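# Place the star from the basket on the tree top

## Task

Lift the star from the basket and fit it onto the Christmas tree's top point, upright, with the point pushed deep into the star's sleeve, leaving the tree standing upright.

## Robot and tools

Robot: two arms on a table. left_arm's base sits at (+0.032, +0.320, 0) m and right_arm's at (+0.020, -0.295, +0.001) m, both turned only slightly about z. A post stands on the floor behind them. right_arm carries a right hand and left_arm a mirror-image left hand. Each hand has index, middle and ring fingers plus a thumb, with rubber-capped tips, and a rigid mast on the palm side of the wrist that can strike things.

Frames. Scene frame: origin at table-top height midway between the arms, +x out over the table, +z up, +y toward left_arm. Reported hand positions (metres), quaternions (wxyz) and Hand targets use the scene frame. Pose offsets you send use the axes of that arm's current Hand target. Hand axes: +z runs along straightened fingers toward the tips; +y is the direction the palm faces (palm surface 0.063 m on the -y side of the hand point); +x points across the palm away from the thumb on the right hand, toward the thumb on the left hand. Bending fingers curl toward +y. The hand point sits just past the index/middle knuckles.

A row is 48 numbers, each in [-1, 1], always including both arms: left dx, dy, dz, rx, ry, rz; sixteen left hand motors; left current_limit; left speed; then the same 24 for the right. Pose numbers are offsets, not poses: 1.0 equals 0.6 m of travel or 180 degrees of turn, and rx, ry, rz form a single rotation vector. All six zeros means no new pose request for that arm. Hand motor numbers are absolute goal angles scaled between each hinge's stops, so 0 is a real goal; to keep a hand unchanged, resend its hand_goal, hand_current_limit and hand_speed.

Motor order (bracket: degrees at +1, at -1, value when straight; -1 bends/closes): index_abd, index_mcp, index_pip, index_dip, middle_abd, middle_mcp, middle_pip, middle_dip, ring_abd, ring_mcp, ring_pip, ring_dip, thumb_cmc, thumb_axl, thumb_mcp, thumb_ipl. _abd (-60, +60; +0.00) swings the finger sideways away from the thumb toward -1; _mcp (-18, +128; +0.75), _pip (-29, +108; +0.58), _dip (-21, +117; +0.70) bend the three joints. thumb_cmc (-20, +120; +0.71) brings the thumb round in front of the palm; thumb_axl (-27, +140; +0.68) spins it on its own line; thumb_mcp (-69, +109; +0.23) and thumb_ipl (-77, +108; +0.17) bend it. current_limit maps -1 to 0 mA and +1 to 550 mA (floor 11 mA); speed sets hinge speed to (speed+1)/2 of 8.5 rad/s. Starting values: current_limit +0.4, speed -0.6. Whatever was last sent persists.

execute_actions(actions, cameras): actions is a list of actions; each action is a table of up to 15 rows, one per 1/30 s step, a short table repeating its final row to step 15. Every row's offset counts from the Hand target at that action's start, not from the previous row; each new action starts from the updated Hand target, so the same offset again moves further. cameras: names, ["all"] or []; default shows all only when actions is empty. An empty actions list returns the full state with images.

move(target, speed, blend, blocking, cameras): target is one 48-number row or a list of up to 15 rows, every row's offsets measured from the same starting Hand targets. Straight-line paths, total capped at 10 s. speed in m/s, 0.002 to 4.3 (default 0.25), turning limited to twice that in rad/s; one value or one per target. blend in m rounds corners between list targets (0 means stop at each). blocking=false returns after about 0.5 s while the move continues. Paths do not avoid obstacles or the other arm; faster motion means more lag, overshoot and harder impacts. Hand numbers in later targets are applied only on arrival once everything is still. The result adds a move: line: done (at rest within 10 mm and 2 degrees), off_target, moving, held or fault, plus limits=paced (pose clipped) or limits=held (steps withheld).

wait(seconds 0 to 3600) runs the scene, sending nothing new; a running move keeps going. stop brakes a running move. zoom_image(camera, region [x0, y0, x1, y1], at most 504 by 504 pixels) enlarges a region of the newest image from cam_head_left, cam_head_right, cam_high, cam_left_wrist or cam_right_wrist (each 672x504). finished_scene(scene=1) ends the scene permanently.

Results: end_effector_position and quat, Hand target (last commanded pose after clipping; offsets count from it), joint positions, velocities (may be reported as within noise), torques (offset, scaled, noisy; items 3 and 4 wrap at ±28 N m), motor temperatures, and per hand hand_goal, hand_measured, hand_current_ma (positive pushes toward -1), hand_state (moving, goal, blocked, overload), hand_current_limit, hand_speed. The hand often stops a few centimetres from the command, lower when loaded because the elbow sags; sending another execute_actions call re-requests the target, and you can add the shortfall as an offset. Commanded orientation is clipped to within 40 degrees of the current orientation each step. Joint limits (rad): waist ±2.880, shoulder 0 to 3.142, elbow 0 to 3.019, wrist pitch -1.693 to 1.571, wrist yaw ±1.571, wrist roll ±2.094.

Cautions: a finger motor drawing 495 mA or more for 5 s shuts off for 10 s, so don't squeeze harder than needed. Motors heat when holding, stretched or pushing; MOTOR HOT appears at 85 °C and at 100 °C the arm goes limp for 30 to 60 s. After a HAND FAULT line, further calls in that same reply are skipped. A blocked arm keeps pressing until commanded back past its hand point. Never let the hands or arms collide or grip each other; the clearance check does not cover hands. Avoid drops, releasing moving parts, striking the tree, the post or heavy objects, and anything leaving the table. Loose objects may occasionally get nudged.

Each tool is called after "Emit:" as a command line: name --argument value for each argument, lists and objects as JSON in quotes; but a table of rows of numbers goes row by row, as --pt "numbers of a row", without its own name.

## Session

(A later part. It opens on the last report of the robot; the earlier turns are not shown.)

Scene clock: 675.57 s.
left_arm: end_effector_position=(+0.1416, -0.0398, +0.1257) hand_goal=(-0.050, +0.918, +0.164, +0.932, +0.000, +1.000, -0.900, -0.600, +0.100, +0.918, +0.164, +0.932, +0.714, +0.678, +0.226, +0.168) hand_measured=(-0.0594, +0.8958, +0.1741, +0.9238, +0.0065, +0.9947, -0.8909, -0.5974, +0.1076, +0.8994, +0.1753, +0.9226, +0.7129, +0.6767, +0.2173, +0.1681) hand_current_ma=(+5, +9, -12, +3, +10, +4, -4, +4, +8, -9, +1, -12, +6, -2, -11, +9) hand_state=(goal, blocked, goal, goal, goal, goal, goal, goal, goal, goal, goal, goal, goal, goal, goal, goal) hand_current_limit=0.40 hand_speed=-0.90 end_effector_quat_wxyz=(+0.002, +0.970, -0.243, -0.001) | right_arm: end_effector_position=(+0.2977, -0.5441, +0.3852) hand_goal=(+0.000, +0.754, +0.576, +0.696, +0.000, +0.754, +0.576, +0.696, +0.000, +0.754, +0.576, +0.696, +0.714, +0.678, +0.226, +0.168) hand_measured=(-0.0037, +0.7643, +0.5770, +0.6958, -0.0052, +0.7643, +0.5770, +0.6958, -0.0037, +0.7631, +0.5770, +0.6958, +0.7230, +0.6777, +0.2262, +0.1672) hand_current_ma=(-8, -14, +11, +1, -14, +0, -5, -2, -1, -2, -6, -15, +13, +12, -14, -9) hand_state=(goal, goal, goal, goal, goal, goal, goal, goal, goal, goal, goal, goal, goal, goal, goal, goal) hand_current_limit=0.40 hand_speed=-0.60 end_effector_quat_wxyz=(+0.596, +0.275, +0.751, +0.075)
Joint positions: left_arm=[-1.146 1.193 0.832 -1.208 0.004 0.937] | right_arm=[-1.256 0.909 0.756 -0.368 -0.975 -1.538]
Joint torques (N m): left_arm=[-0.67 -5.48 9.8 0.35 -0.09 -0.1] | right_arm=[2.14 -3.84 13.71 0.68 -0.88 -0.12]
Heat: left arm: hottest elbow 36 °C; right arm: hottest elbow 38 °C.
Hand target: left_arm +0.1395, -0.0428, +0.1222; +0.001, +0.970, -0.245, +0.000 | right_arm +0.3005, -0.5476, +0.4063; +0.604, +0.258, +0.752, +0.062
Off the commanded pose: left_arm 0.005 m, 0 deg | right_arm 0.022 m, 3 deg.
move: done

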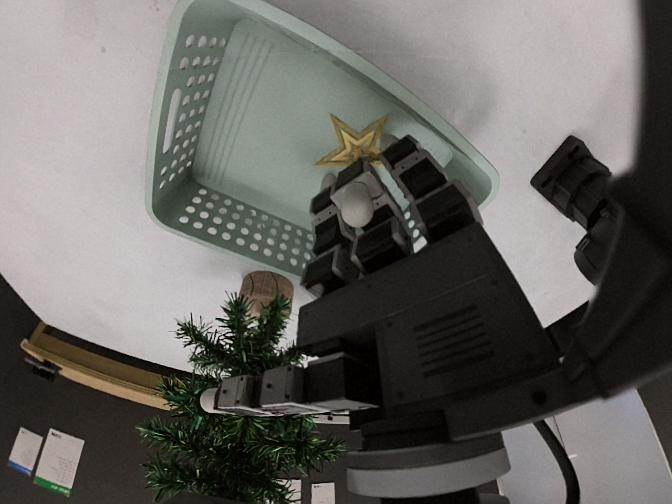

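Emit:
move --target '[-0.0102,0.0019,0,0,0,0, -0.05,0.918,0.164,0.931,0,1,-0.9,-0.6,0.10,0.918,0.164,0.931,0.714,0.678,0.226,0.168,0.4,-0.9, 0,0,0,0,0,0, 0,0.754,0.576,0.696,0,0.754,0.576,0.696,0,0.754,0.576,0.696,0.714,0.678,0.226,0.168,0.4,-0.6]' --speed 0.02 --cameras '["cam_left_wrist"]'

Emit:
zoom_image --camera "cam_left_wrist" --region '[315, 112, 395, 192]'

Scene clock: 681.03 s.
left_arm: end_effector_position=(+0.1360, -0.0387, +0.1221) hand_goal=(-0.050, +0.918, +0.164, +0.932, +0.000, +1.000, -0.900, -0.600, +0.100, +0.918, +0.164, +0.932, +0.714, +0.678, +0.226, +0.168) hand_measured=(-0.0609, +0.8970, +0.1741, +0.9226, +0.0080, +0.9959, -0.8922, -0.5987, +0.1076, +0.8994, +0.1728, +0.9200, +0.7129, +0.6777, +0.2173, +0.1681) hand_current_ma=(+9, +7, -13, -3, +3, +2, -2, +4, +10, -7, -9, -9, +8, -7, -12, +5) hand_state=(goal, blocked, goal, goal, goal, goal, goal, goal, goal, goal, goal, goal, goal, goal, goal, goal) hand_current_limit=0.40 hand_speed=-0.90 end_effector_quat_wxyz=(-0.001, +0.970, -0.244, -0.003) | right_arm: end_effector_position=(+0.2977, -0.5441, +0.3852) hand_goal=(+0.000, +0.754, +0.576, +0.696, +0.000, +0.754, +0.576, +0.696, +0.000, +0.754, +0.576, +0.696, +0.714, +0.678, +0.226, +0.168) hand_measured=(-0.0052, +0.7643, +0.5770, +0.6958, -0.0052, +0.7655, +0.5770, +0.6958, -0.0037, +0.7631, +0.5770, +0.6958, +0.7230, +0.6767, +0.2262, +0.1672) hand_current_ma=(+17, +12, +6, +5, -22, +24, +2, +1, +0, -2, -9, -6, +5, +3, +0, -13) hand_state=(goal, goal, goal, goal, goal, goal, goal, goal, goal, goal, goal, goal, goal, goal, goal, goal) hand_current_limit=0.40 hand_speed=-0.60 end_effector_quat_wxyz=(+0.596, +0.275, +0.751, +0.075)
Joint positions: left_arm=[-1.161 1.193 0.824 -1.208 0.004 0.925] | right_arm=[-1.256 0.909 0.756 -0.368 -0.975 -1.538]
Joint torques (N m): left_arm=[-0.67 -6.07 9.66 0.21 -0.1 -0.11] | right_arm=[2.26 -3.9 13.72 0.66 -0.88 -0.12]
Heat: left arm: hottest elbow 35 °C; right arm: hottest elbow 38 °C.
Hand target: left_arm +0.1335, -0.0407, +0.1220; +0.001, +0.970, -0.245, -0.001 | right_arm +0.3005, -0.5476, +0.4063; +0.604, +0.258, +0.752, +0.062
Off the commanded pose: left_arm 0.003 m, 0 deg | right_arm 0.022 m, 3 deg.
move: done

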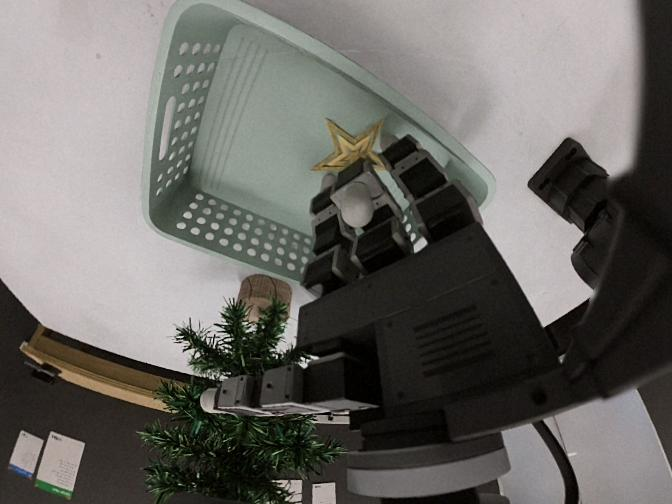

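Scaled by 6.300 from the camera's image (finer frame: 960x720).

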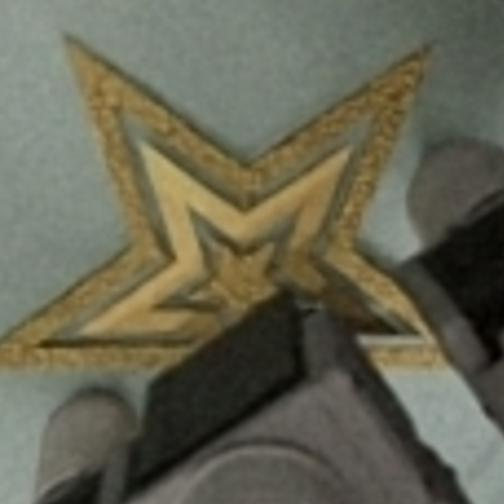

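Emit:
move --target '[0,0,0.02,0,0,0, -0.05,0.918,0.164,0.931,0,1,-0.9,-0.6,0.10,0.918,0.164,0.931,0.714,0.678,0.226,0.168,0.4,-0.9, 0,0,0,0,0,0, 0,0.754,0.576,0.696,0,0.754,0.576,0.696,0,0.754,0.576,0.696,0.714,0.678,0.226,0.168,0.4,-0.6]' --speed 0.02 --cameras '["cam_left_wrist"]'

Emit:
zoom_image --camera "cam_left_wrist" --region '[315, 112, 395, 192]'

Scene clock: 684.00 s.
left_arm: end_effector_position=(+0.1367, -0.0401, +0.1188) hand_goal=(-0.050, +0.918, +0.164, +0.932, +0.000, +1.000, -0.900, -0.600, +0.100, +0.918, +0.164, +0.932, +0.714, +0.678, +0.226, +0.168) hand_measured=(-0.0814, +0.9163, +0.1612, +0.9277, +0.0065, +0.9947, -0.8909, -0.5974, +0.0959, +0.9078, +0.1638, +0.9353, +0.7129, +0.6767, +0.2173, +0.1672) hand_current_ma=(+3, +8, -6, +2, +6, -8, +0, -1, +5, -10, +0, -9, +7, -6, -7, +8) hand_state=(blocked, goal, goal, goal, goal, goal, goal, goal, goal, goal, goal, goal, goal, goal, goal, goal) hand_current_limit=0.40 hand_speed=-0.90 end_effector_quat_wxyz=(+0.004, +0.970, -0.243, +0.000) | right_arm: end_effector_position=(+0.2977, -0.5441, +0.3852) hand_goal=(+0.000, +0.754, +0.576, +0.696, +0.000, +0.754, +0.576, +0.696, +0.000, +0.754, +0.576, +0.696, +0.714, +0.678, +0.226, +0.168) hand_measured=(-0.0037, +0.7643, +0.5770, +0.6958, -0.0052, +0.7643, +0.5770, +0.6958, -0.0037, +0.7631, +0.5770, +0.6958, +0.7230, +0.6767, +0.2262, +0.1681) hand_current_ma=(-4, +30, +14, +21, +2, -1, +5, -2, -2, -4, -1, +11, +4, +4, -6, +13) hand_state=(goal, goal, goal, goal, goal, goal, goal, goal, goal, goal, goal, goal, goal, goal, goal, goal) hand_current_limit=0.40 hand_speed=-0.60 end_effector_quat_wxyz=(+0.596, +0.275, +0.751, +0.075)
Joint positions: left_arm=[-1.161 1.193 0.812 -1.184 0.004 0.924] | right_arm=[-1.256 0.909 0.756 -0.368 -0.975 -1.538]
Joint torques (N m): left_arm=[-0.67 -5.36 8.65 0.65 -0.09 -0.13] | right_arm=[2.2 -3.9 13.71 0.66 -0.88 -0.12]
Heat: left arm: hottest elbow 35 °C; right arm: hottest elbow 38 °C.
Hand target: left_arm +0.1335, -0.0408, +0.1101; +0.001, +0.970, -0.245, -0.001 | right_arm +0.3005, -0.5476, +0.4063; +0.604, +0.258, +0.752, +0.062
Off the commanded pose: left_arm 0.009 m, 0 deg | right_arm 0.022 m, 3 deg.
move: done

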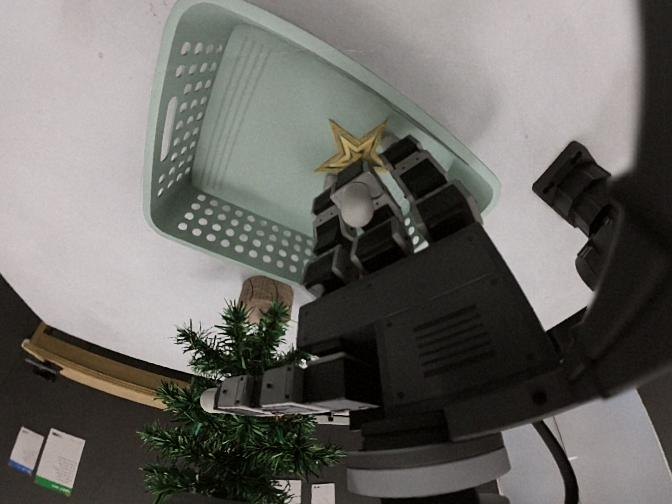

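Scaled by 6.300 from the camera's image (finer frame: 960x720).

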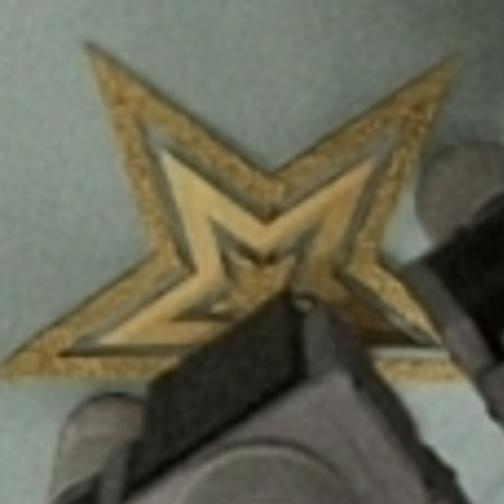

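Emit:
move --target '[0.0166,0.0155,-0.044,-0.0112,0.0120,0, -0.05,0.918,0.164,0.931,0,1,-0.9,-0.6,0.10,0.918,0.164,0.931,0.714,0.678,0.226,0.168,0.4,-0.9, 0,0,0,0,0,0, 0,0.754,0.576,0.696,0,0.754,0.576,0.696,0,0.754,0.576,0.696,0.714,0.678,0.226,0.168,0.4,-0.6]' --speed 0.02 --cameras '["cam_left_wrist"]'

Emit:
zoom_image --camera "cam_left_wrist" --region '[315, 112, 395, 192]'

Scene clock: 688.77 s.
left_arm: end_effector_position=(+0.1364, -0.0403, +0.1198) hand_goal=(-0.050, +0.918, +0.164, +0.932, +0.000, +1.000, -0.900, -0.600, +0.100, +0.918, +0.164, +0.932, +0.714, +0.678, +0.226, +0.168) hand_measured=(-0.0740, +0.9102, +0.1715, +0.9289, +0.0065, +0.9959, -0.8909, -0.5974, +0.0959, +0.9090, +0.1651, +0.9340, +0.7117, +0.6777, +0.2173, +0.1672) hand_current_ma=(-1, +9, -7, +9, +8, +1, -5, +3, -1, -9, -3, -14, +7, -3, -14, +5) hand_state=(blocked, goal, goal, goal, goal, goal, goal, goal, goal, goal, goal, goal, goal, goal, goal, goal) hand_current_limit=0.40 hand_speed=-0.90 end_effector_quat_wxyz=(+0.005, +0.970, -0.243, +0.001) | right_arm: end_effector_position=(+0.2977, -0.5441, +0.3852) hand_goal=(+0.000, +0.754, +0.576, +0.696, +0.000, +0.754, +0.576, +0.696, +0.000, +0.754, +0.576, +0.696, +0.714, +0.678, +0.226, +0.168) hand_measured=(-0.0037, +0.7643, +0.5770, +0.6958, -0.0052, +0.7655, +0.5770, +0.6958, -0.0037, +0.7631, +0.5770, +0.6958, +0.7230, +0.6777, +0.2252, +0.1672) hand_current_ma=(+7, +10, +23, +3, -23, +5, +2, +7, +5, +4, -8, -1, +22, +7, +5, +6) hand_state=(goal, goal, goal, goal, goal, goal, goal, goal, goal, goal, goal, goal, goal, goal, goal, goal) hand_current_limit=0.40 hand_speed=-0.60 end_effector_quat_wxyz=(+0.596, +0.275, +0.751, +0.075)
Joint positions: left_arm=[-1.161 1.19 0.812 -1.184 0.005 0.923] | right_arm=[-1.256 0.909 0.756 -0.368 -0.975 -1.538]
Joint torques (N m): left_arm=[-0.91 -6.65 12.64 0.01 0.09 -0.12] | right_arm=[2.26 -3.78 13.74 0.69 -0.87 -0.12]
Heat: left arm: hottest elbow 34 °C; right arm: hottest elbow 38 °C.
Hand target: left_arm +0.1377, -0.0537, +0.1366; +0.023, +0.969, -0.245, +0.013 | right_arm +0.3005, -0.5476, +0.4063; +0.604, +0.258, +0.752, +0.062
Off the commanded pose: left_arm 0.021 m, 2 deg | right_arm 0.022 m, 3 deg.
move: off_target (left_arm)

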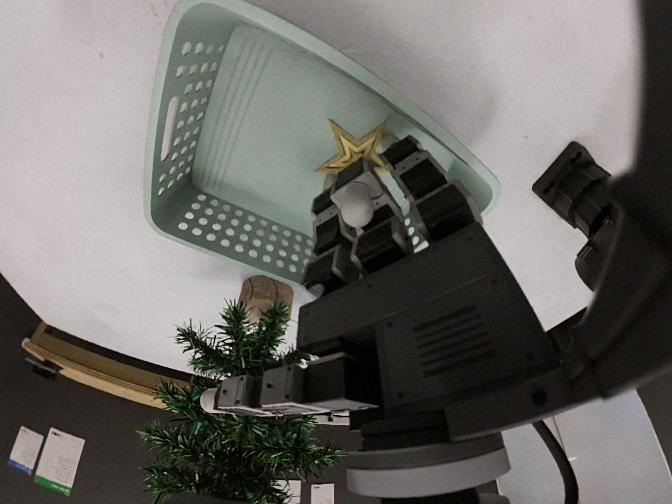

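Scaled by 6.300 from the camera's image (finer frame: 960x720).

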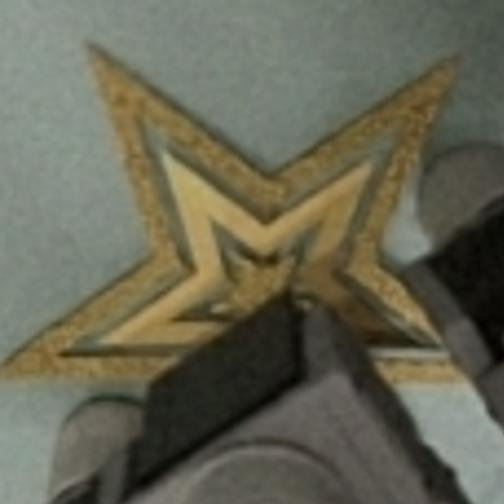

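Emit:
execute_actions --actions '[[[0,0,-0.004,0,0,0, -0.13,0.918,0.164,0.931,0,1,-0.9,-0.6,0.19,0.918,0.164,0.931,0.714,0.678,0.226,0.168,0.4,-0.9, 0,0,0,0,0,0, 0,0.754,0.576,0.696,0,0.754,0.576,0.696,0,0.754,0.576,0.696,0.714,0.678,0.226,0.168,0.4,-0.6]]]' --cameras '["cam_left_wrist"]'

Emit:
zoom_image --camera "cam_left_wrist" --region '[315, 112, 395, 192]'

Scene clock: 692.87 s.
left_arm: end_effector_position=(+0.1364, -0.0403, +0.1206) hand_goal=(-0.130, +0.918, +0.164, +0.932, +0.000, +1.000, -0.900, -0.600, +0.190, +0.918, +0.164, +0.932, +0.714, +0.678, +0.226, +0.168) hand_measured=(-0.1136, +0.9090, +0.1715, +0.9289, +0.0065, +0.9947, -0.8922, -0.5974, +0.1736, +0.9078, +0.1728, +0.9366, +0.7129, +0.6767, +0.2183, +0.1672) hand_current_ma=(+5, +18, -7, +3, +8, +3, -14, +1, +5, +1, -1, -4, +12, -5, -13, +12) hand_state=(goal, goal, goal, goal, goal, goal, goal, goal, goal, goal, goal, goal, goal, goal, goal, goal) hand_current_limit=0.40 hand_speed=-0.90 end_effector_quat_wxyz=(+0.006, +0.970, -0.243, +0.001) | right_arm: end_effector_position=(+0.2977, -0.5441, +0.3852) hand_goal=(+0.000, +0.754, +0.576, +0.696, +0.000, +0.754, +0.576, +0.696, +0.000, +0.754, +0.576, +0.696, +0.714, +0.678, +0.226, +0.168) hand_measured=(-0.0037, +0.7643, +0.5770, +0.6958, -0.0052, +0.7643, +0.5770, +0.6958, -0.0037, +0.7631, +0.5770, +0.6958, +0.7230, +0.6777, +0.2262, +0.1672) hand_current_ma=(+15, -6, +9, -8, -22, +18, -1, -12, -8, -29, +0, -4, +6, -1, +17, -4) hand_state=(goal, goal, goal, goal, goal, goal, goal, goal, goal, goal, goal, goal, goal, goal, goal, goal) hand_current_limit=0.40 hand_speed=-0.60 end_effector_quat_wxyz=(+0.596, +0.275, +0.751, +0.075)
Joint positions: left_arm=[-1.161 1.188 0.812 -1.184 0.005 0.923] | right_arm=[-1.256 0.909 0.756 -0.368 -0.975 -1.538]
Joint torques (N m): left_arm=[-0.79 -6.95 13.05 -0.13 0.07 -0.14] | right_arm=[2.2 -3.84 13.72 0.69 -0.88 -0.12]
Heat: left arm: hottest elbow 33 °C; right arm: hottest elbow 38 °C.
Hand target: left_arm +0.1377, -0.0535, +0.1390; +0.023, +0.969, -0.245, +0.014 | right_arm +0.3005, -0.5476, +0.4063; +0.604, +0.258, +0.752, +0.062
Off the commanded pose: left_arm 0.023 m, 2 deg | right_arm 0.022 m, 3 deg.

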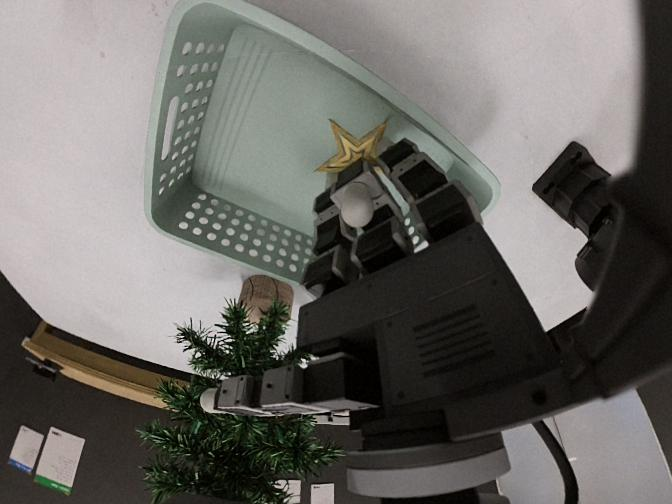

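Scaled by 6.300 from the camera's image (finer frame: 960x720).

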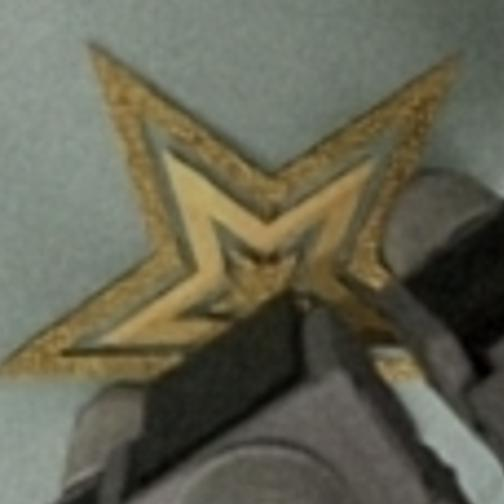

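Emit:
execute_actions --actions '[[[0,0,0,0,0,0,-0.13,0.907,0.191,0.915,0,1,-0.9,-0.6,0.19,0.907,0.191,0.915,0.714,0.678,0.226,0.168,0.4,-0.6,0,0,0,0,0,0,0,0.754,0.576,0.696,0,0.754,0.576,0.696,0,0.754,0.576,0.696,0.714,0.678,0.226,0.168,0.4,-0.6], [0,0,0,0,0,0,-0.13,0.896,0.219,0.900,0,1,-0.9,-0.6,0.19,0.896,0.219,0.900,0.714,0.678,0.226,0.168,0.4,-0.6,0,0,0,0,0,0,0,0.754,0.576,0.696,0,0.754,0.576,0.696,0,0.754,0.576,0.696,0.714,0.678,0.226,0.168,0.4,-0.6], [0,0,0,0,0,0,-0.13,0.885,0.246,0.884,0,1,-0.9,-0.6,0.19,0.885,0.246,0.884,0.714,0.678,0.226,0.168,0.4,-0.6,0,0,0,0,0,0,0,0.754,0.576,0.696,0,0.754,0.576,0.696,0,0.754,0.576,0.696,0.714,0.678,0.226,0.168,0.4,-0.6], [0,0,0,0,0,0,-0.13,0.874,0.274,0.868,0,1,-0.9,-0.6,0.19,0.874,0.274,0.868,0.714,0.678,0.226,0.168,0.4,-0.6,0,0,0,0,0,0,0,0.754,0.576,0.696,0,0.754,0.576,0.696,0,0.754,0.576,0.696,0.714,0.678,0.226,0.168,0.4,-0.6], [0,0,0,0,0,0,-0.13,0.863,0.301,0.853,0,1,-0.9,-0.6,0.19,0.863,0.301,0.853,0.714,0.678,0.226,0.168,0.4,-0.6,0,0,0,0,0,0,0,0.754,0.576,0.696,0,0.754,0.576,0.696,0,0.754,0.576,0.696,0.714,0.678,0.226,0.168,0.4,-0.6], [0,0,0,0,0,0,-0.13,0.852,0.329,0.837,0,1,-0.9,-0.6,0.19,0.852,0.329,0.837,0.714,0.678,0.226,0.168,0.4,-0.6,0,0,0,0,0,0,0,0.754,0.576,0.696,0,0.754,0.576,0.696,0,0.754,0.576,0.696,0.714,0.678,0.226,0.168,0.4,-0.6], [0,0,0,0,0,0,-0.13,0.841,0.356,0.821,0,1,-0.9,-0.6,0.19,0.841,0.356,0.821,0.714,0.678,0.226,0.168,0.4,-0.6,0,0,0,0,0,0,0,0.754,0.576,0.696,0,0.754,0.576,0.696,0,0.754,0.576,0.696,0.714,0.678,0.226,0.168,0.4,-0.6], [0,0,0,0,0,0,-0.13,0.831,0.384,0.806,0,1,-0.9,-0.6,0.19,0.831,0.384,0.806,0.714,0.678,0.226,0.168,0.4,-0.6,0,0,0,0,0,0,0,0.754,0.576,0.696,0,0.754,0.576,0.696,0,0.754,0.576,0.696,0.714,0.678,0.226,0.168,0.4,-0.6], [0,0,0,0,0,0,-0.13,0.820,0.411,0.790,0,1,-0.9,-0.6,0.19,0.820,0.411,0.790,0.714,0.678,0.226,0.168,0.4,-0.6,0,0,0,0,0,0,0,0.754,0.576,0.696,0,0.754,0.576,0.696,0,0.754,0.576,0.696,0.714,0.678,0.226,0.168,0.4,-0.6], [0,0,0,0,0,0,-0.13,0.809,0.439,0.774,0,1,-0.9,-0.6,0.19,0.809,0.439,0.774,0.714,0.678,0.226,0.168,0.4,-0.6,0,0,0,0,0,0,0,0.754,0.576,0.696,0,0.754,0.576,0.696,0,0.754,0.576,0.696,0.714,0.678,0.226,0.168,0.4,-0.6], [0,0,0,0,0,0,-0.13,0.798,0.466,0.759,0,1,-0.9,-0.6,0.19,0.798,0.466,0.759,0.714,0.678,0.226,0.168,0.4,-0.6,0,0,0,0,0,0,0,0.754,0.576,0.696,0,0.754,0.576,0.696,0,0.754,0.576,0.696,0.714,0.678,0.226,0.168,0.4,-0.6], [0,0,0,0,0,0,-0.13,0.787,0.494,0.743,0,1,-0.9,-0.6,0.19,0.787,0.494,0.743,0.714,0.678,0.226,0.168,0.4,-0.6,0,0,0,0,0,0,0,0.754,0.576,0.696,0,0.754,0.576,0.696,0,0.754,0.576,0.696,0.714,0.678,0.226,0.168,0.4,-0.6], [0,0,0,0,0,0,-0.13,0.776,0.521,0.727,0,1,-0.9,-0.6,0.19,0.776,0.521,0.727,0.714,0.678,0.226,0.168,0.4,-0.6,0,0,0,0,0,0,0,0.754,0.576,0.696,0,0.754,0.576,0.696,0,0.754,0.576,0.696,0.714,0.678,0.226,0.168,0.4,-0.6], [0,0,0,0,0,0,-0.13,0.765,0.549,0.712,0,1,-0.9,-0.6,0.19,0.765,0.549,0.712,0.714,0.678,0.226,0.168,0.4,-0.6,0,0,0,0,0,0,0,0.754,0.576,0.696,0,0.754,0.576,0.696,0,0.754,0.576,0.696,0.714,0.678,0.226,0.168,0.4,-0.6], [0,0,0,0,0,0,-0.13,0.754,0.576,0.696,0,1,-0.9,-0.6,0.19,0.754,0.576,0.696,0.714,0.678,0.226,0.168,0.4,-0.6,0,0,0,0,0,0,0,0.754,0.576,0.696,0,0.754,0.576,0.696,0,0.754,0.576,0.696,0.714,0.678,0.226,0.168,0.4,-0.6]]]' --cameras '["cam_left_wrist"]'

Emit:
zoom_image --camera "cam_left_wrist" --region '[315, 112, 395, 192]'

Scene clock: 700.93 s.
left_arm: end_effector_position=(+0.1360, -0.0405, +0.1222) hand_goal=(-0.130, +0.754, +0.576, +0.696, +0.000, +1.000, -0.900, -0.600, +0.190, +0.754, +0.576, +0.696, +0.714, +0.678, +0.226, +0.168) hand_measured=(-0.1121, +0.7559, +0.5693, +0.7034, +0.0080, +0.9947, -0.8909, -0.5974, +0.1750, +0.7583, +0.5718, +0.7047, +0.7129, +0.6777, +0.2183, +0.1662) hand_current_ma=(+10, +11, -7, +0, +4, +0, -11, +6, +10, -4, -11, -5, +6, +0, -5, +2) hand_state=(goal, goal, goal, goal, goal, goal, goal, goal, goal, goal, goal, goal, goal, goal, goal, goal) hand_current_limit=0.40 hand_speed=-0.60 end_effector_quat_wxyz=(+0.008, +0.970, -0.243, +0.002) | right_arm: end_effector_position=(+0.2977, -0.5441, +0.3852) hand_goal=(+0.000, +0.754, +0.576, +0.696, +0.000, +0.754, +0.576, +0.696, +0.000, +0.754, +0.576, +0.696, +0.714, +0.678, +0.226, +0.168) hand_measured=(-0.0037, +0.7643, +0.5770, +0.6958, -0.0037, +0.7655, +0.5770, +0.6958, -0.0037, +0.7631, +0.5770, +0.6958, +0.7230, +0.6767, +0.2252, +0.1672) hand_current_ma=(+10, +20, +4, -7, -17, +19, +15, -10, +2, -16, -7, -4, +4, +28, +3, +4) hand_state=(goal, goal, goal, goal, goal, goal, goal, goal, goal, goal, goal, goal, goal, goal, goal, goal) hand_current_limit=0.40 hand_speed=-0.60 end_effector_quat_wxyz=(+0.596, +0.275, +0.751, +0.075)
Joint positions: left_arm=[-1.161 1.184 0.812 -1.184 0.007 0.923] | right_arm=[-1.256 0.909 0.756 -0.368 -0.975 -1.538]
Joint torques (N m): left_arm=[-0.44 -6.36 13.18 -0.14 0 -0.14] | right_arm=[2.2 -3.9 13.72 0.68 -0.88 -0.12]
Heat: left arm: hottest elbow 33 °C; right arm: hottest elbow 38 °C.
Hand target: left_arm +0.1377, -0.0535, +0.1391; +0.023, +0.969, -0.245, +0.014 | right_arm +0.3005, -0.5476, +0.4063; +0.604, +0.258, +0.752, +0.062
Off the commanded pose: left_arm 0.021 m, 2 deg | right_arm 0.022 m, 3 deg.

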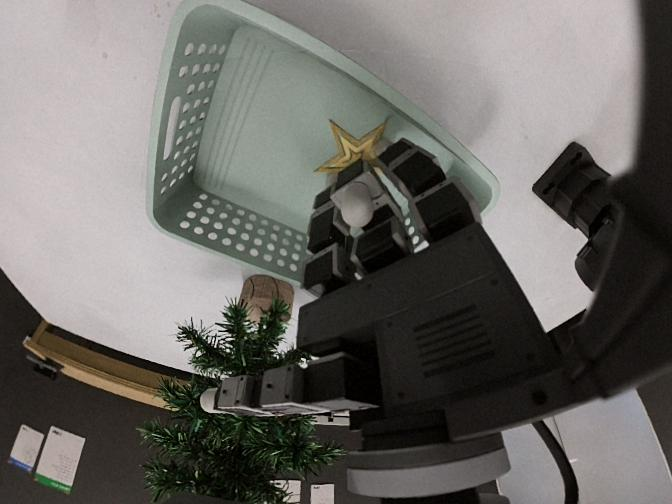

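Scaled by 6.300 from the camera's image (finer frame: 960x720).

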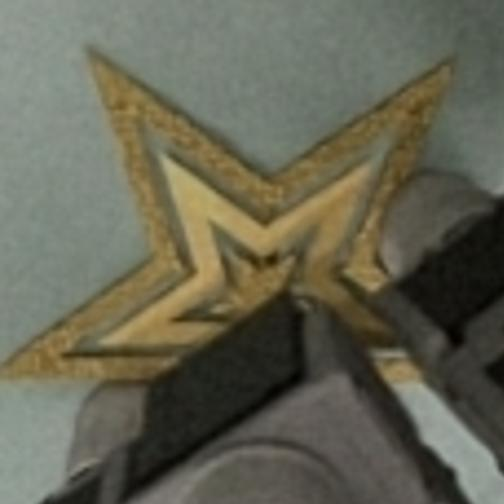

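Emit:
execute_actions --actions '[[[0,0,0,0,0,0,-0.40,0.754,0.576,0.696,0,1,-0.9,-0.6,0.44,0.754,0.576,0.696,0.714,0.678,0.226,0.168,0.4,-0.92,0,0,0,0,0,0,0,0.754,0.576,0.696,0,0.754,0.576,0.696,0,0.754,0.576,0.696,0.714,0.678,0.226,0.168,0.4,-0.6]]]' --cameras '["cam_left_wrist"]'

Emit:
zoom_image --camera "cam_left_wrist" --region '[315, 112, 395, 192]'

Scene clock: 702.90 s.
left_arm: end_effector_position=(+0.1360, -0.0405, +0.1222) hand_goal=(-0.400, +0.754, +0.576, +0.696, +0.000, +1.000, -0.900, -0.600, +0.440, +0.754, +0.576, +0.696, +0.714, +0.678, +0.226, +0.168) hand_measured=(-0.1532, +0.7571, +0.5693, +0.7009, +0.0080, +0.9959, -0.8909, -0.5974, +0.2263, +0.7571, +0.5718, +0.6983, +0.7129, +0.6777, +0.2173, +0.1681) hand_current_ma=(+77, +8, -7, +3, +12, +0, -6, +0, -58, -2, -4, -7, +5, -6, -15, +3) hand_state=(moving, goal, goal, goal, goal, goal, goal, goal, moving, goal, goal, goal, goal, goal, goal, goal) hand_current_limit=0.40 hand_speed=-0.92 end_effector_quat_wxyz=(+0.008, +0.970, -0.243, +0.002) | right_arm: end_effector_position=(+0.2977, -0.5441, +0.3852) hand_goal=(+0.000, +0.754, +0.576, +0.696, +0.000, +0.754, +0.576, +0.696, +0.000, +0.754, +0.576, +0.696, +0.714, +0.678, +0.226, +0.168) hand_measured=(-0.0037, +0.7643, +0.5770, +0.6958, -0.0052, +0.7643, +0.5770, +0.6958, -0.0037, +0.7631, +0.5770, +0.6958, +0.7230, +0.6767, +0.2262, +0.1681) hand_current_ma=(+5, -1, +10, -8, -21, +10, +6, -14, +16, +7, +10, -25, +3, +1, -4, +10) hand_state=(goal, goal, goal, goal, goal, goal, goal, goal, goal, goal, goal, goal, goal, goal, goal, goal) hand_current_limit=0.40 hand_speed=-0.60 end_effector_quat_wxyz=(+0.596, +0.275, +0.751, +0.075)
Joint positions: left_arm=[-1.161 1.184 0.812 -1.184 0.007 0.923] | right_arm=[-1.256 0.909 0.756 -0.368 -0.975 -1.538]
Joint torques (N m): left_arm=[-0.73 -6.48 13.11 -0.16 0 -0.14] | right_arm=[2.14 -3.78 13.72 0.69 -0.88 -0.12]
Heat: left arm: hottest elbow 33 °C; right arm: hottest elbow 38 °C.
Hand target: left_arm +0.1377, -0.0535, +0.1391; +0.023, +0.969, -0.245, +0.014 | right_arm +0.3005, -0.5476, +0.4063; +0.604, +0.258, +0.752, +0.062
Off the commanded pose: left_arm 0.021 m, 2 deg | right_arm 0.022 m, 3 deg.

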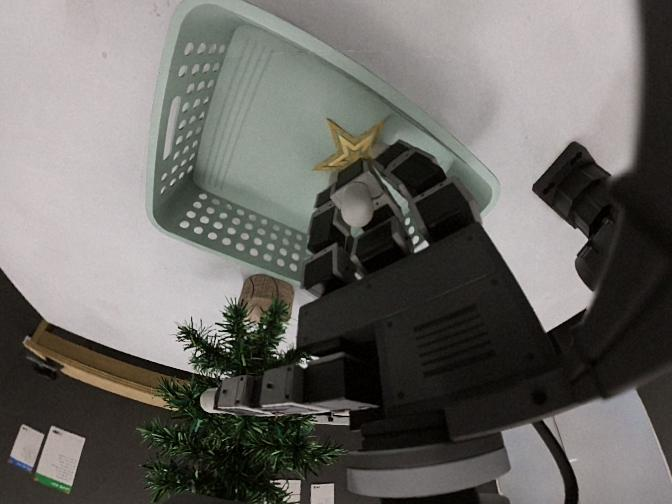

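Scaled by 6.300 from the camera's image (finer frame: 960x720).

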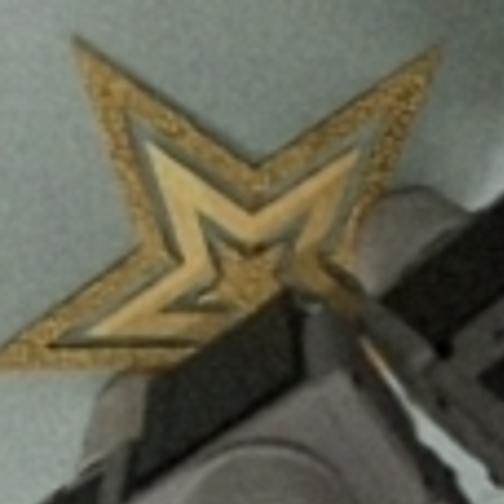

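Emit:
execute_actions --actions '[[[0,0,0,0,0,0,-0.80,0.754,0.576,0.696,0,1,-0.9,-0.6,0.86,0.754,0.576,0.696,0.714,0.678,0.226,0.168,0.4,-0.92,0,0,0,0,0,0,0,0.754,0.576,0.696,0,0.754,0.576,0.696,0,0.754,0.576,0.696,0.714,0.678,0.226,0.168,0.4,-0.6]]]' --cameras '["cam_left_wrist"]'

Emit:
zoom_image --camera "cam_left_wrist" --region '[315, 112, 395, 192]'

Scene clock: 704.80 s.
left_arm: end_effector_position=(+0.1361, -0.0405, +0.1222) hand_goal=(-0.800, +0.754, +0.576, +0.696, +0.000, +1.000, -0.900, -0.600, +0.860, +0.754, +0.576, +0.696, +0.714, +0.678, +0.226, +0.168) hand_measured=(-0.1517, +0.7571, +0.5693, +0.6996, +0.0065, +0.9959, -0.8909, -0.5987, +0.2424, +0.7571, +0.5718, +0.7009, +0.7129, +0.6777, +0.2193, +0.1681) hand_current_ma=(+283, +9, -11, +0, +4, -3, -10, +0, -218, -4, -4, -3, +5, -3, -1, +3) hand_state=(moving, goal, goal, goal, goal, goal, goal, goal, moving, goal, goal, goal, goal, goal, goal, goal) hand_current_limit=0.40 hand_speed=-0.92 end_effector_quat_wxyz=(+0.008, +0.970, -0.243, +0.002) | right_arm: end_effector_position=(+0.2977, -0.5441, +0.3852) hand_goal=(+0.000, +0.754, +0.576, +0.696, +0.000, +0.754, +0.576, +0.696, +0.000, +0.754, +0.576, +0.696, +0.714, +0.678, +0.226, +0.168) hand_measured=(-0.0037, +0.7643, +0.5770, +0.6958, -0.0052, +0.7655, +0.5770, +0.6958, -0.0037, +0.7631, +0.5770, +0.6958, +0.7230, +0.6777, +0.2262, +0.1681) hand_current_ma=(+4, +22, +16, +15, -17, +13, +2, -10, -1, -11, +6, +0, +3, +10, +4, +9) hand_state=(goal, goal, goal, goal, goal, goal, goal, goal, goal, goal, goal, goal, goal, goal, goal, goal) hand_current_limit=0.40 hand_speed=-0.60 end_effector_quat_wxyz=(+0.596, +0.275, +0.751, +0.075)
Joint positions: left_arm=[-1.161 1.184 0.812 -1.184 0.007 0.923] | right_arm=[-1.256 0.909 0.756 -0.368 -0.975 -1.538]
Joint torques (N m): left_arm=[-0.67 -6.59 13.09 -0.12 0 -0.14] | right_arm=[2.32 -3.78 13.71 0.66 -0.89 -0.12]
Heat: left arm: hottest elbow 33 °C; right arm: hottest elbow 38 °C.
Hand target: left_arm +0.1378, -0.0535, +0.1390; +0.023, +0.969, -0.244, +0.014 | right_arm +0.3005, -0.5476, +0.4063; +0.604, +0.258, +0.752, +0.062
Off the commanded pose: left_arm 0.021 m, 2 deg | right_arm 0.022 m, 3 deg.

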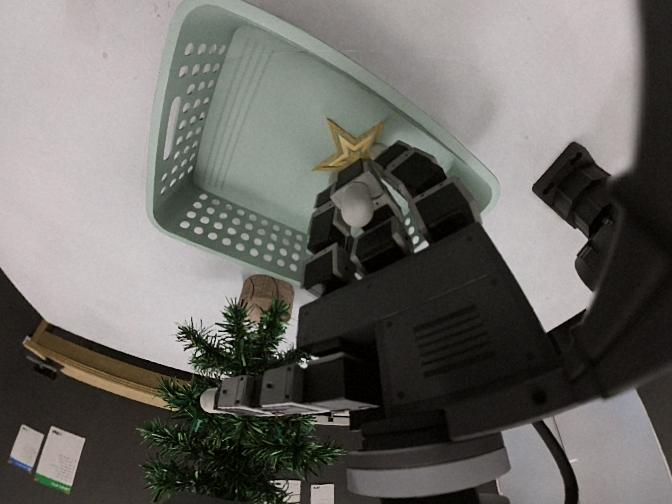

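Scaled by 6.300 from the camera's image (finer frame: 960x720).

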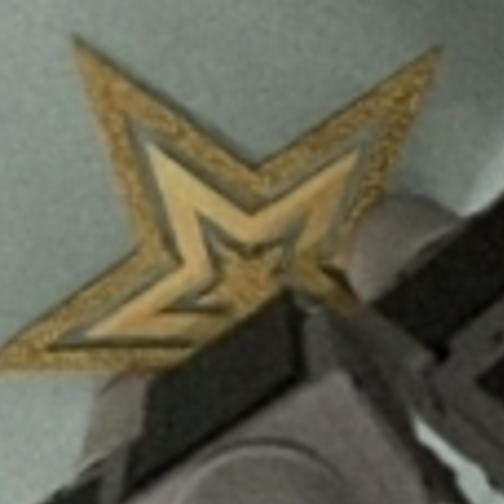

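Emit:
move --target '[0,0,-0.010,0,0,0,-0.80,0.754,0.576,0.696,0,1,-0.9,-0.6,0.86,0.754,0.576,0.696,0.714,0.678,0.226,0.168,0.4,-0.92,0,0,0,0,0,0,0,0.754,0.576,0.696,0,0.754,0.576,0.696,0,0.754,0.576,0.696,0.714,0.678,0.226,0.168,0.4,-0.6]' --speed 0.01 --cameras '["cam_left_wrist"]'

Emit:
zoom_image --camera "cam_left_wrist" --region '[315, 112, 395, 192]'

Scene clock: 706.73 s.
left_arm: end_effector_position=(+0.1349, -0.0380, +0.1224) hand_goal=(-0.800, +0.754, +0.576, +0.696, +0.000, +1.000, -0.900, -0.600, +0.860, +0.754, +0.576, +0.696, +0.714, +0.678, +0.226, +0.168) hand_measured=(-0.3612, +0.7511, +0.5693, +0.6996, +0.0270, +0.9983, -0.9294, -0.5910, +0.3875, +0.7511, +0.5693, +0.6907, +0.7142, +0.6777, +0.2183, +0.1672) hand_current_ma=(+256, +6, -9, +0, +8, -4, -11, +6, -273, -4, -7, -5, +6, -3, -10, +2) hand_state=(blocked, goal, goal, goal, blocked, goal, blocked, goal, blocked, goal, goal, goal, goal, goal, goal, goal) hand_current_limit=0.40 hand_speed=-0.92 end_effector_quat_wxyz=(+0.005, +0.970, -0.243, -0.001) | right_arm: end_effector_position=(+0.2977, -0.5441, +0.3852) hand_goal=(+0.000, +0.754, +0.576, +0.696, +0.000, +0.754, +0.576, +0.696, +0.000, +0.754, +0.576, +0.696, +0.714, +0.678, +0.226, +0.168) hand_measured=(-0.0037, +0.7643, +0.5757, +0.6958, -0.0052, +0.7643, +0.5770, +0.6958, -0.0037, +0.7631, +0.5770, +0.6971, +0.7217, +0.6777, +0.2262, +0.1681) hand_current_ma=(+11, +11, +16, +7, -18, -3, +12, +10, -14, -13, -16, +0, +2, +11, -1, +5) hand_state=(goal, goal, goal, goal, goal, goal, goal, goal, goal, goal, goal, goal, goal, goal, goal, goal) hand_current_limit=0.40 hand_speed=-0.60 end_effector_quat_wxyz=(+0.596, +0.275, +0.751, +0.075)
Joint positions: left_arm=[-1.161 1.181 0.813 -1.196 0.007 0.922] | right_arm=[-1.256 0.909 0.756 -0.368 -0.975 -1.538]
Joint torques (N m): left_arm=[-0.79 -6.71 14.02 -0.32 0.03 -0.13] | right_arm=[2.14 -3.84 13.75 0.66 -0.88 -0.13]
Heat: left arm: hottest elbow 33 °C; right arm: hottest elbow 38 °C.
Hand target: left_arm +0.1377, -0.0532, +0.1450; +0.023, +0.969, -0.244, +0.014 | right_arm +0.3005, -0.5476, +0.4063; +0.604, +0.258, +0.752, +0.062
Off the commanded pose: left_arm 0.027 m, 3 deg | right_arm 0.022 m, 3 deg.
move: off_target (left_arm)

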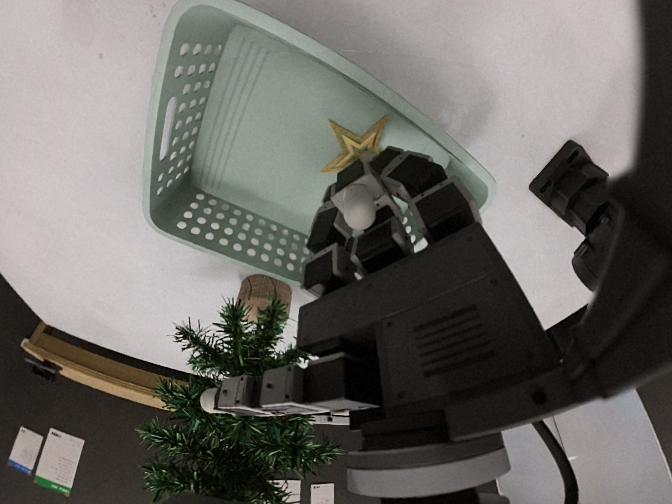

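Scaled by 6.300 from the camera's image (finer frame: 960x720).

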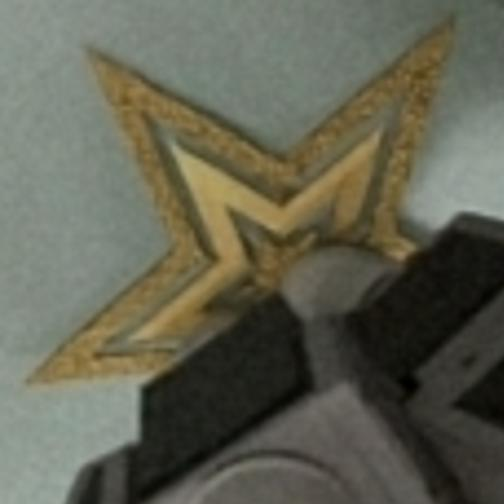

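Emit:
move --target '[0,0,-0.2,0,0,0,-0.33,0.754,0.576,0.696,0,1,-0.9,-0.6,0.36,0.754,0.576,0.696,0.714,0.678,0.226,0.168,0.4,-0.8,0,0,0,0,0,0,0,0.754,0.576,0.696,0,0.754,0.576,0.696,0,0.754,0.576,0.696,0.714,0.678,0.226,0.168,0.4,-0.6]' --speed 0.06 --cameras '["cam_left_wrist"]'

Emit:
zoom_image --camera "cam_left_wrist" --region '[300, 80, 400, 160]'

Scene clock: 736.17 s.
left_arm: end_effector_position=(+0.1354, -0.0391, +0.2438) hand_goal=(-0.330, +0.754, +0.576, +0.696, +0.000, +1.000, -0.900, -0.600, +0.360, +0.754, +0.576, +0.696, +0.714, +0.678, +0.226, +0.168) hand_measured=(-0.3319, +0.7511, +0.5693, +0.6996, +0.0153, +0.9947, -0.9025, -0.5897, +0.3582, +0.7511, +0.5693, +0.6920, +0.7142, +0.6777, +0.2173, +0.1672) hand_current_ma=(+4, +6, -16, -5, +15, -1, -9, -1, +7, +0, -11, -4, +4, -2, -11, +2) hand_state=(goal, goal, goal, goal, goal, goal, goal, goal, goal, goal, goal, goal, goal, goal, goal, goal) hand_current_limit=0.40 hand_speed=-0.80 end_effector_quat_wxyz=(+0.007, +0.970, -0.243, +0.001) | right_arm: end_effector_position=(+0.2977, -0.5441, +0.3852) hand_goal=(+0.000, +0.754, +0.576, +0.696, +0.000, +0.754, +0.576, +0.696, +0.000, +0.754, +0.576, +0.696, +0.714, +0.678, +0.226, +0.168) hand_measured=(-0.0037, +0.7643, +0.5770, +0.6958, -0.0037, +0.7643, +0.5770, +0.6958, -0.0037, +0.7631, +0.5770, +0.6958, +0.7230, +0.6777, +0.2262, +0.1672) hand_current_ma=(+24, +18, -1, -1, -9, +18, +6, -10, +37, -21, -17, +6, -2, +1, -10, -10) hand_state=(goal, goal, goal, goal, goal, goal, goal, goal, goal, goal, goal, goal, goal, goal, goal, goal) hand_current_limit=0.40 hand_speed=-0.60 end_effector_quat_wxyz=(+0.596, +0.275, +0.751, +0.075)
Joint positions: left_arm=[-1.161 1.112 1.085 -1.531 0.007 0.922] | right_arm=[-1.256 0.909 0.756 -0.368 -0.975 -1.538]
Joint torques (N m): left_arm=[-0.56 -6.12 14.41 -0.34 0.01 -0.1] | right_arm=[2.2 -3.84 13.71 0.66 -0.88 -0.12]
Heat: left arm: hottest elbow 34 °C; right arm: hottest elbow 39 °C.
Hand target: left_arm +0.1359, -0.0472, +0.2648; +0.023, +0.969, -0.244, +0.014 | right_arm +0.3005, -0.5476, +0.4063; +0.604, +0.258, +0.752, +0.062
Off the commanded pose: left_arm 0.023 m, 2 deg | right_arm 0.022 m, 3 deg.
move: off_target (left_arm)

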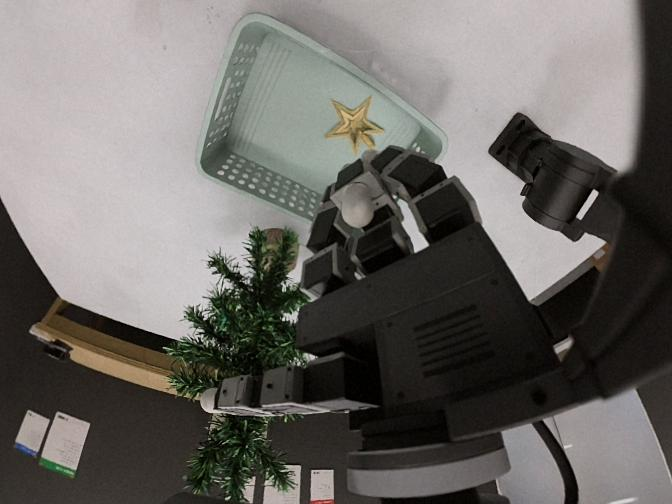

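Scaled by 5.040 from the camera's image (finer frame: 960x720).

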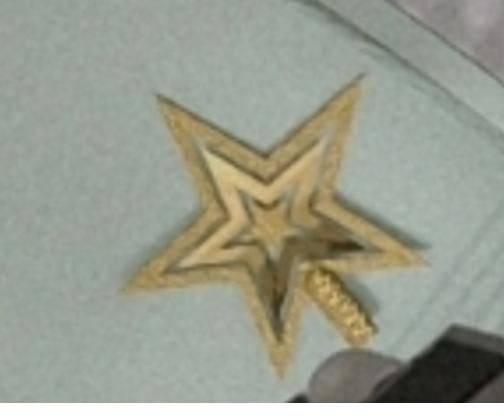

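Emit:
move --pt "0 0 0 0 0 0 0.05 0.754 0.576 0.696 0 0.7 -0.9 -0.6 -0.05 0.754 0.576 0.696 0.714 0.678 0.226 0.168 0.4 -0.6 0 0 0 0 0 0 0 0.754 0.576 0.696 0 0.754 0.576 0.696 0 0.754 0.576 0.696 0.714 0.678 0.226 0.168 0.4 -0.6" --pt "0.080 0.034 0.004 0 0 -0.32 0.0 -0.48 -0.737 0.26 0 -0.48 -0.737 0.26 0.0 -0.48 -0.737 0.26 0.714 0.678 0.226 0.168 0.4 -0.6 0 0 0 0 0 0 0 0.754 0.576 0.696 0 0.754 0.576 0.696 0 0.754 0.576 0.696 0.714 0.678 0.226 0.168 0.4 -0.6" --pt "0.159 0.067 0.009 0 0 -0.639 0.0 -0.48 -0.737 0.26 0 -0.48 -0.737 0.26 0.0 -0.48 -0.737 0.26 0.714 0.678 0.226 0.168 0.4 -0.6 0 0 0 0 0 0 0 0.754 0.576 0.696 0 0.754 0.576 0.696 0 0.754 0.576 0.696 0.714 0.678 0.226 0.168 0.4 -0.6" --speed 0.25 --cameras '["cam_left_wrist","cam_head_left"]'

Scene clock: 747.20 s.
left_arm: end_effector_position=(+0.1996, -0.1166, +0.2529) hand_goal=(+0.000, -0.480, -0.736, +0.260, +0.000, -0.480, -0.736, +0.260, +0.000, -0.480, -0.736, +0.260, +0.714, +0.678, +0.226, +0.168) hand_measured=(+0.0080, -0.4356, -0.7331, +0.2601, +0.0095, -0.4368, -0.7318, +0.2562, -0.0052, -0.4428, -0.7293, +0.2677, +0.7117, +0.6777, +0.2183, +0.1672) hand_current_ma=(+9, +27, -9, -6, +5, +8, -4, -4, +0, +12, +1, -2, +0, -5, -7, +8) hand_state=(goal, blocked, goal, goal, goal, blocked, goal, goal, goal, blocked, goal, goal, goal, goal, goal, goal) hand_current_limit=0.40 hand_speed=-0.60 end_effector_quat_wxyz=(+0.013, +0.730, +0.684, -0.006) | right_arm: end_effector_position=(+0.2977, -0.5441, +0.3852) hand_goal=(+0.000, +0.754, +0.576, +0.696, +0.000, +0.754, +0.576, +0.696, +0.000, +0.754, +0.576, +0.696, +0.714, +0.678, +0.226, +0.168) hand_measured=(-0.0037, +0.7643, +0.5770, +0.6958, -0.0052, +0.7655, +0.5770, +0.6958, -0.0037, +0.7631, +0.5770, +0.6958, +0.7230, +0.6777, +0.2262, +0.1681) hand_current_ma=(+5, +10, +3, +12, -14, -16, +5, -6, +11, +0, +0, +3, +9, +14, -4, +1) hand_state=(goal, goal, goal, goal, goal, goal, goal, goal, goal, goal, goal, goal, goal, goal, goal, goal) hand_current_limit=0.40 hand_speed=-0.60 end_effector_quat_wxyz=(+0.596, +0.275, +0.751, +0.075)
Joint positions: left_arm=[-1.415 1.524 1.493 -1.511 -0.004 -1.328] | right_arm=[-1.256 0.909 0.756 -0.368 -0.975 -1.538]
Joint torques (N m): left_arm=[-0.03 -10.93 14.63 -0.29 -0.44 -0.13] | right_arm=[2.14 -3.9 13.72 0.66 -0.88 -0.12]
Heat: left arm: hottest elbow 36 °C; right arm: hottest elbow 39 °C.
Hand target: left_arm +0.2009, -0.1280, +0.2644; +0.024, +0.727, +0.686, -0.012 | right_arm +0.3005, -0.5476, +0.4063; +0.604, +0.258, +0.752, +0.062
Off the commanded pose: left_arm 0.016 m, 1 deg | right_arm 0.022 m, 3 deg.
move: off_target (left_arm); target 2's new numbers were sent with left_arm's hand 0.024 m and 2 deg from that target
Images, in order (width x height): cam_head_left 672x504, cam_left_wrist 672x504.

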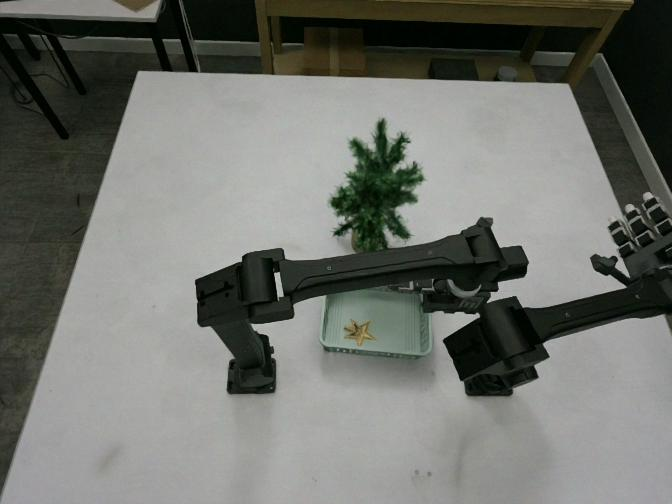

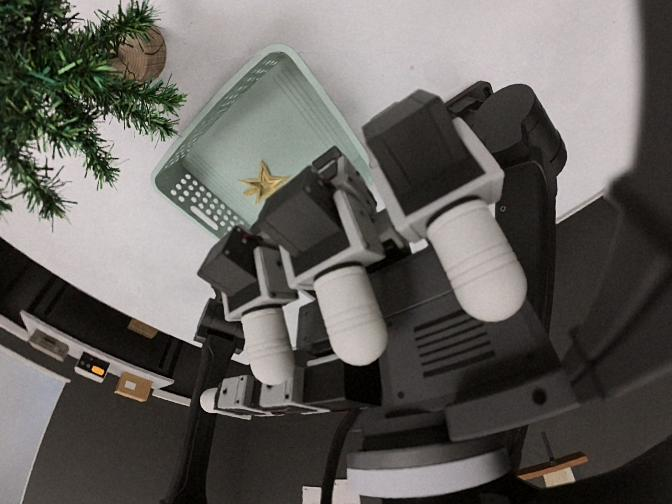

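Emit:
zoom_image --camera "cam_left_wrist" --region '[225, 145, 305, 209]'

Scaled by 6.300 from the camera's image (finer frame: 960x720).

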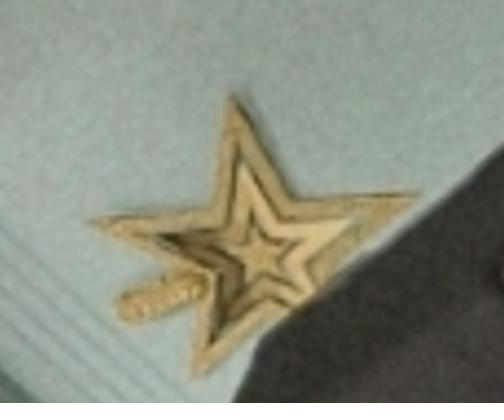

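Emit:
move --target '[0.010,-0.0036,0.2,0,0,-0.06,0.0,-0.6,-0.737,0.26,0,-0.6,-0.737,0.26,0.0,-0.6,-0.737,0.26,0.714,0.678,0.226,0.168,0.4,-0.6,0,0,0,0,0,0,0,0.754,0.576,0.696,0,0.754,0.576,0.696,0,0.754,0.576,0.696,0.714,0.678,0.226,0.168,0.4,-0.6]' --speed 0.12 --cameras '["cam_left_wrist","cam_head_left"]'

Scene clock: 751.63 s.
left_arm: end_effector_position=(+0.1995, -0.1263, +0.1486) hand_goal=(+0.000, -0.600, -0.736, +0.260, +0.000, -0.600, -0.736, +0.260, +0.000, -0.600, -0.736, +0.260, +0.714, +0.678, +0.226, +0.168) hand_measured=(+0.0095, -0.5369, -0.7305, +0.2639, +0.0095, -0.5562, -0.7382, +0.2562, -0.0052, -0.5574, -0.7382, +0.2652, +0.7217, +0.6777, +0.2183, +0.1672) hand_current_ma=(+11, +32, -12, +6, +3, +17, -9, -5, +9, +10, -2, -9, +4, -8, -7, +0) hand_state=(goal, blocked, goal, goal, goal, blocked, goal, goal, goal, blocked, goal, goal, goal, goal, goal, goal) hand_current_limit=0.40 hand_speed=-0.60 end_effector_quat_wxyz=(+0.022, +0.663, +0.748, -0.015) | right_arm: end_effector_position=(+0.2977, -0.5441, +0.3852) hand_goal=(+0.000, +0.754, +0.576, +0.696, +0.000, +0.754, +0.576, +0.696, +0.000, +0.754, +0.576, +0.696, +0.714, +0.678, +0.226, +0.168) hand_measured=(-0.0037, +0.7643, +0.5770, +0.6958, -0.0052, +0.7655, +0.5770, +0.6958, -0.0037, +0.7631, +0.5770, +0.6958, +0.7230, +0.6767, +0.2262, +0.1672) hand_current_ma=(-3, +3, +14, +6, -20, +5, +14, +5, -8, -10, -5, +8, +11, +26, +13, -7) hand_state=(goal, goal, goal, goal, goal, goal, goal, goal, goal, goal, goal, goal, goal, goal, goal, goal) hand_current_limit=0.40 hand_speed=-0.60 end_effector_quat_wxyz=(+0.596, +0.275, +0.751, +0.075)
Joint positions: left_arm=[-1.415 1.618 1.328 -1.229 -0.004 -1.513] | right_arm=[-1.256 0.909 0.756 -0.368 -0.975 -1.538]
Joint torques (N m): left_arm=[0.44 -11.93 10.09 0.29 -0.4 -0.13] | right_arm=[2.26 -3.84 13.74 0.65 -0.88 -0.12]
Heat: left arm: hottest elbow 36 °C; right arm: hottest elbow 39 °C.
Hand target: left_arm +0.2008, -0.1278, +0.1443; +0.022, +0.659, +0.752, -0.014 | right_arm +0.3005, -0.5476, +0.4063; +0.604, +0.258, +0.752, +0.062
Off the commanded pose: left_arm 0.005 m, 1 deg | right_arm 0.022 m, 3 deg.
move: done
Images, in order (width x height): cam_head_left 672x504, cam_left_wrist 672x504.

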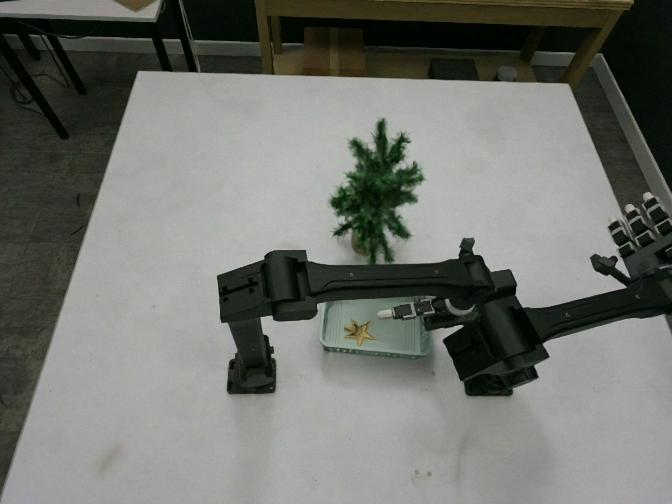

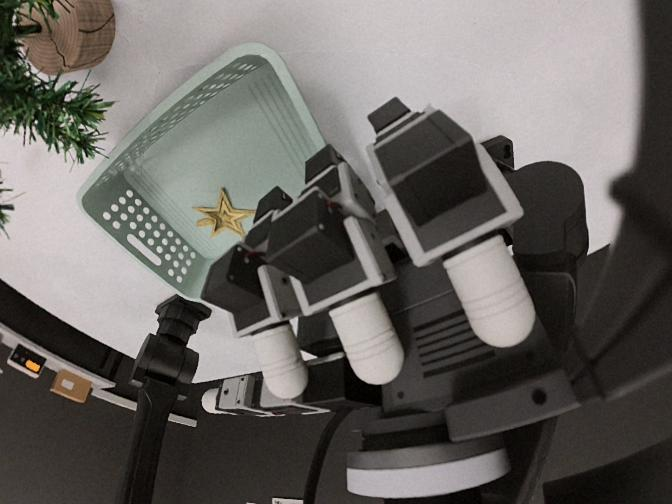

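Emit:
zoom_image --camera "cam_left_wrist" --region '[185, 180, 265, 244]'

Scaled by 6.300 from the camera's image (finer frame: 960x720).

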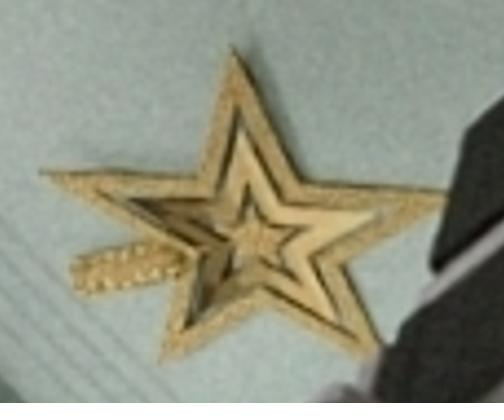

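Emit:
zoom_image --camera "cam_left_wrist" --region '[90, 130, 250, 290]'

Emit:
zoom_image --camera "cam_left_wrist" --region '[190, 40, 330, 180]'

Scaled by 3.150 from the camera's image (finer frame: 960x720).

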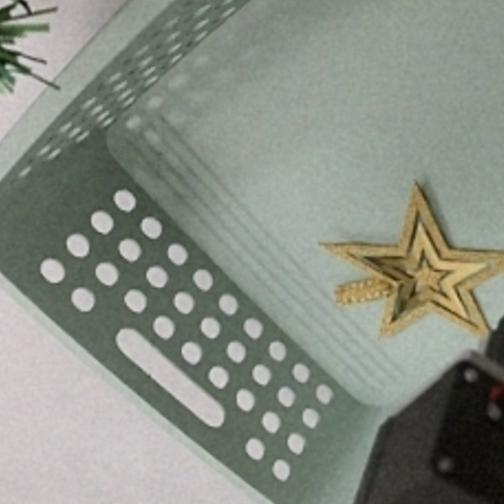

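Scaled by 3.600 from the camera's image (finer frame: 960x720).

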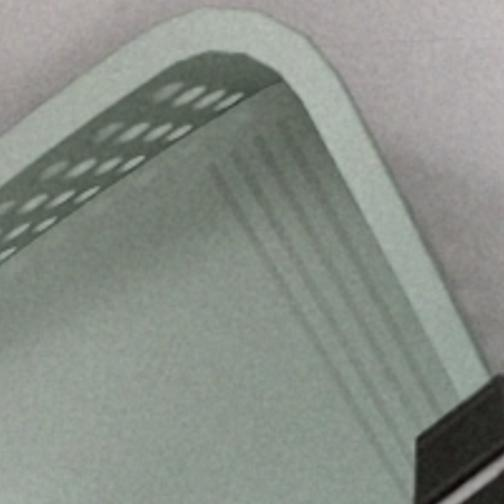

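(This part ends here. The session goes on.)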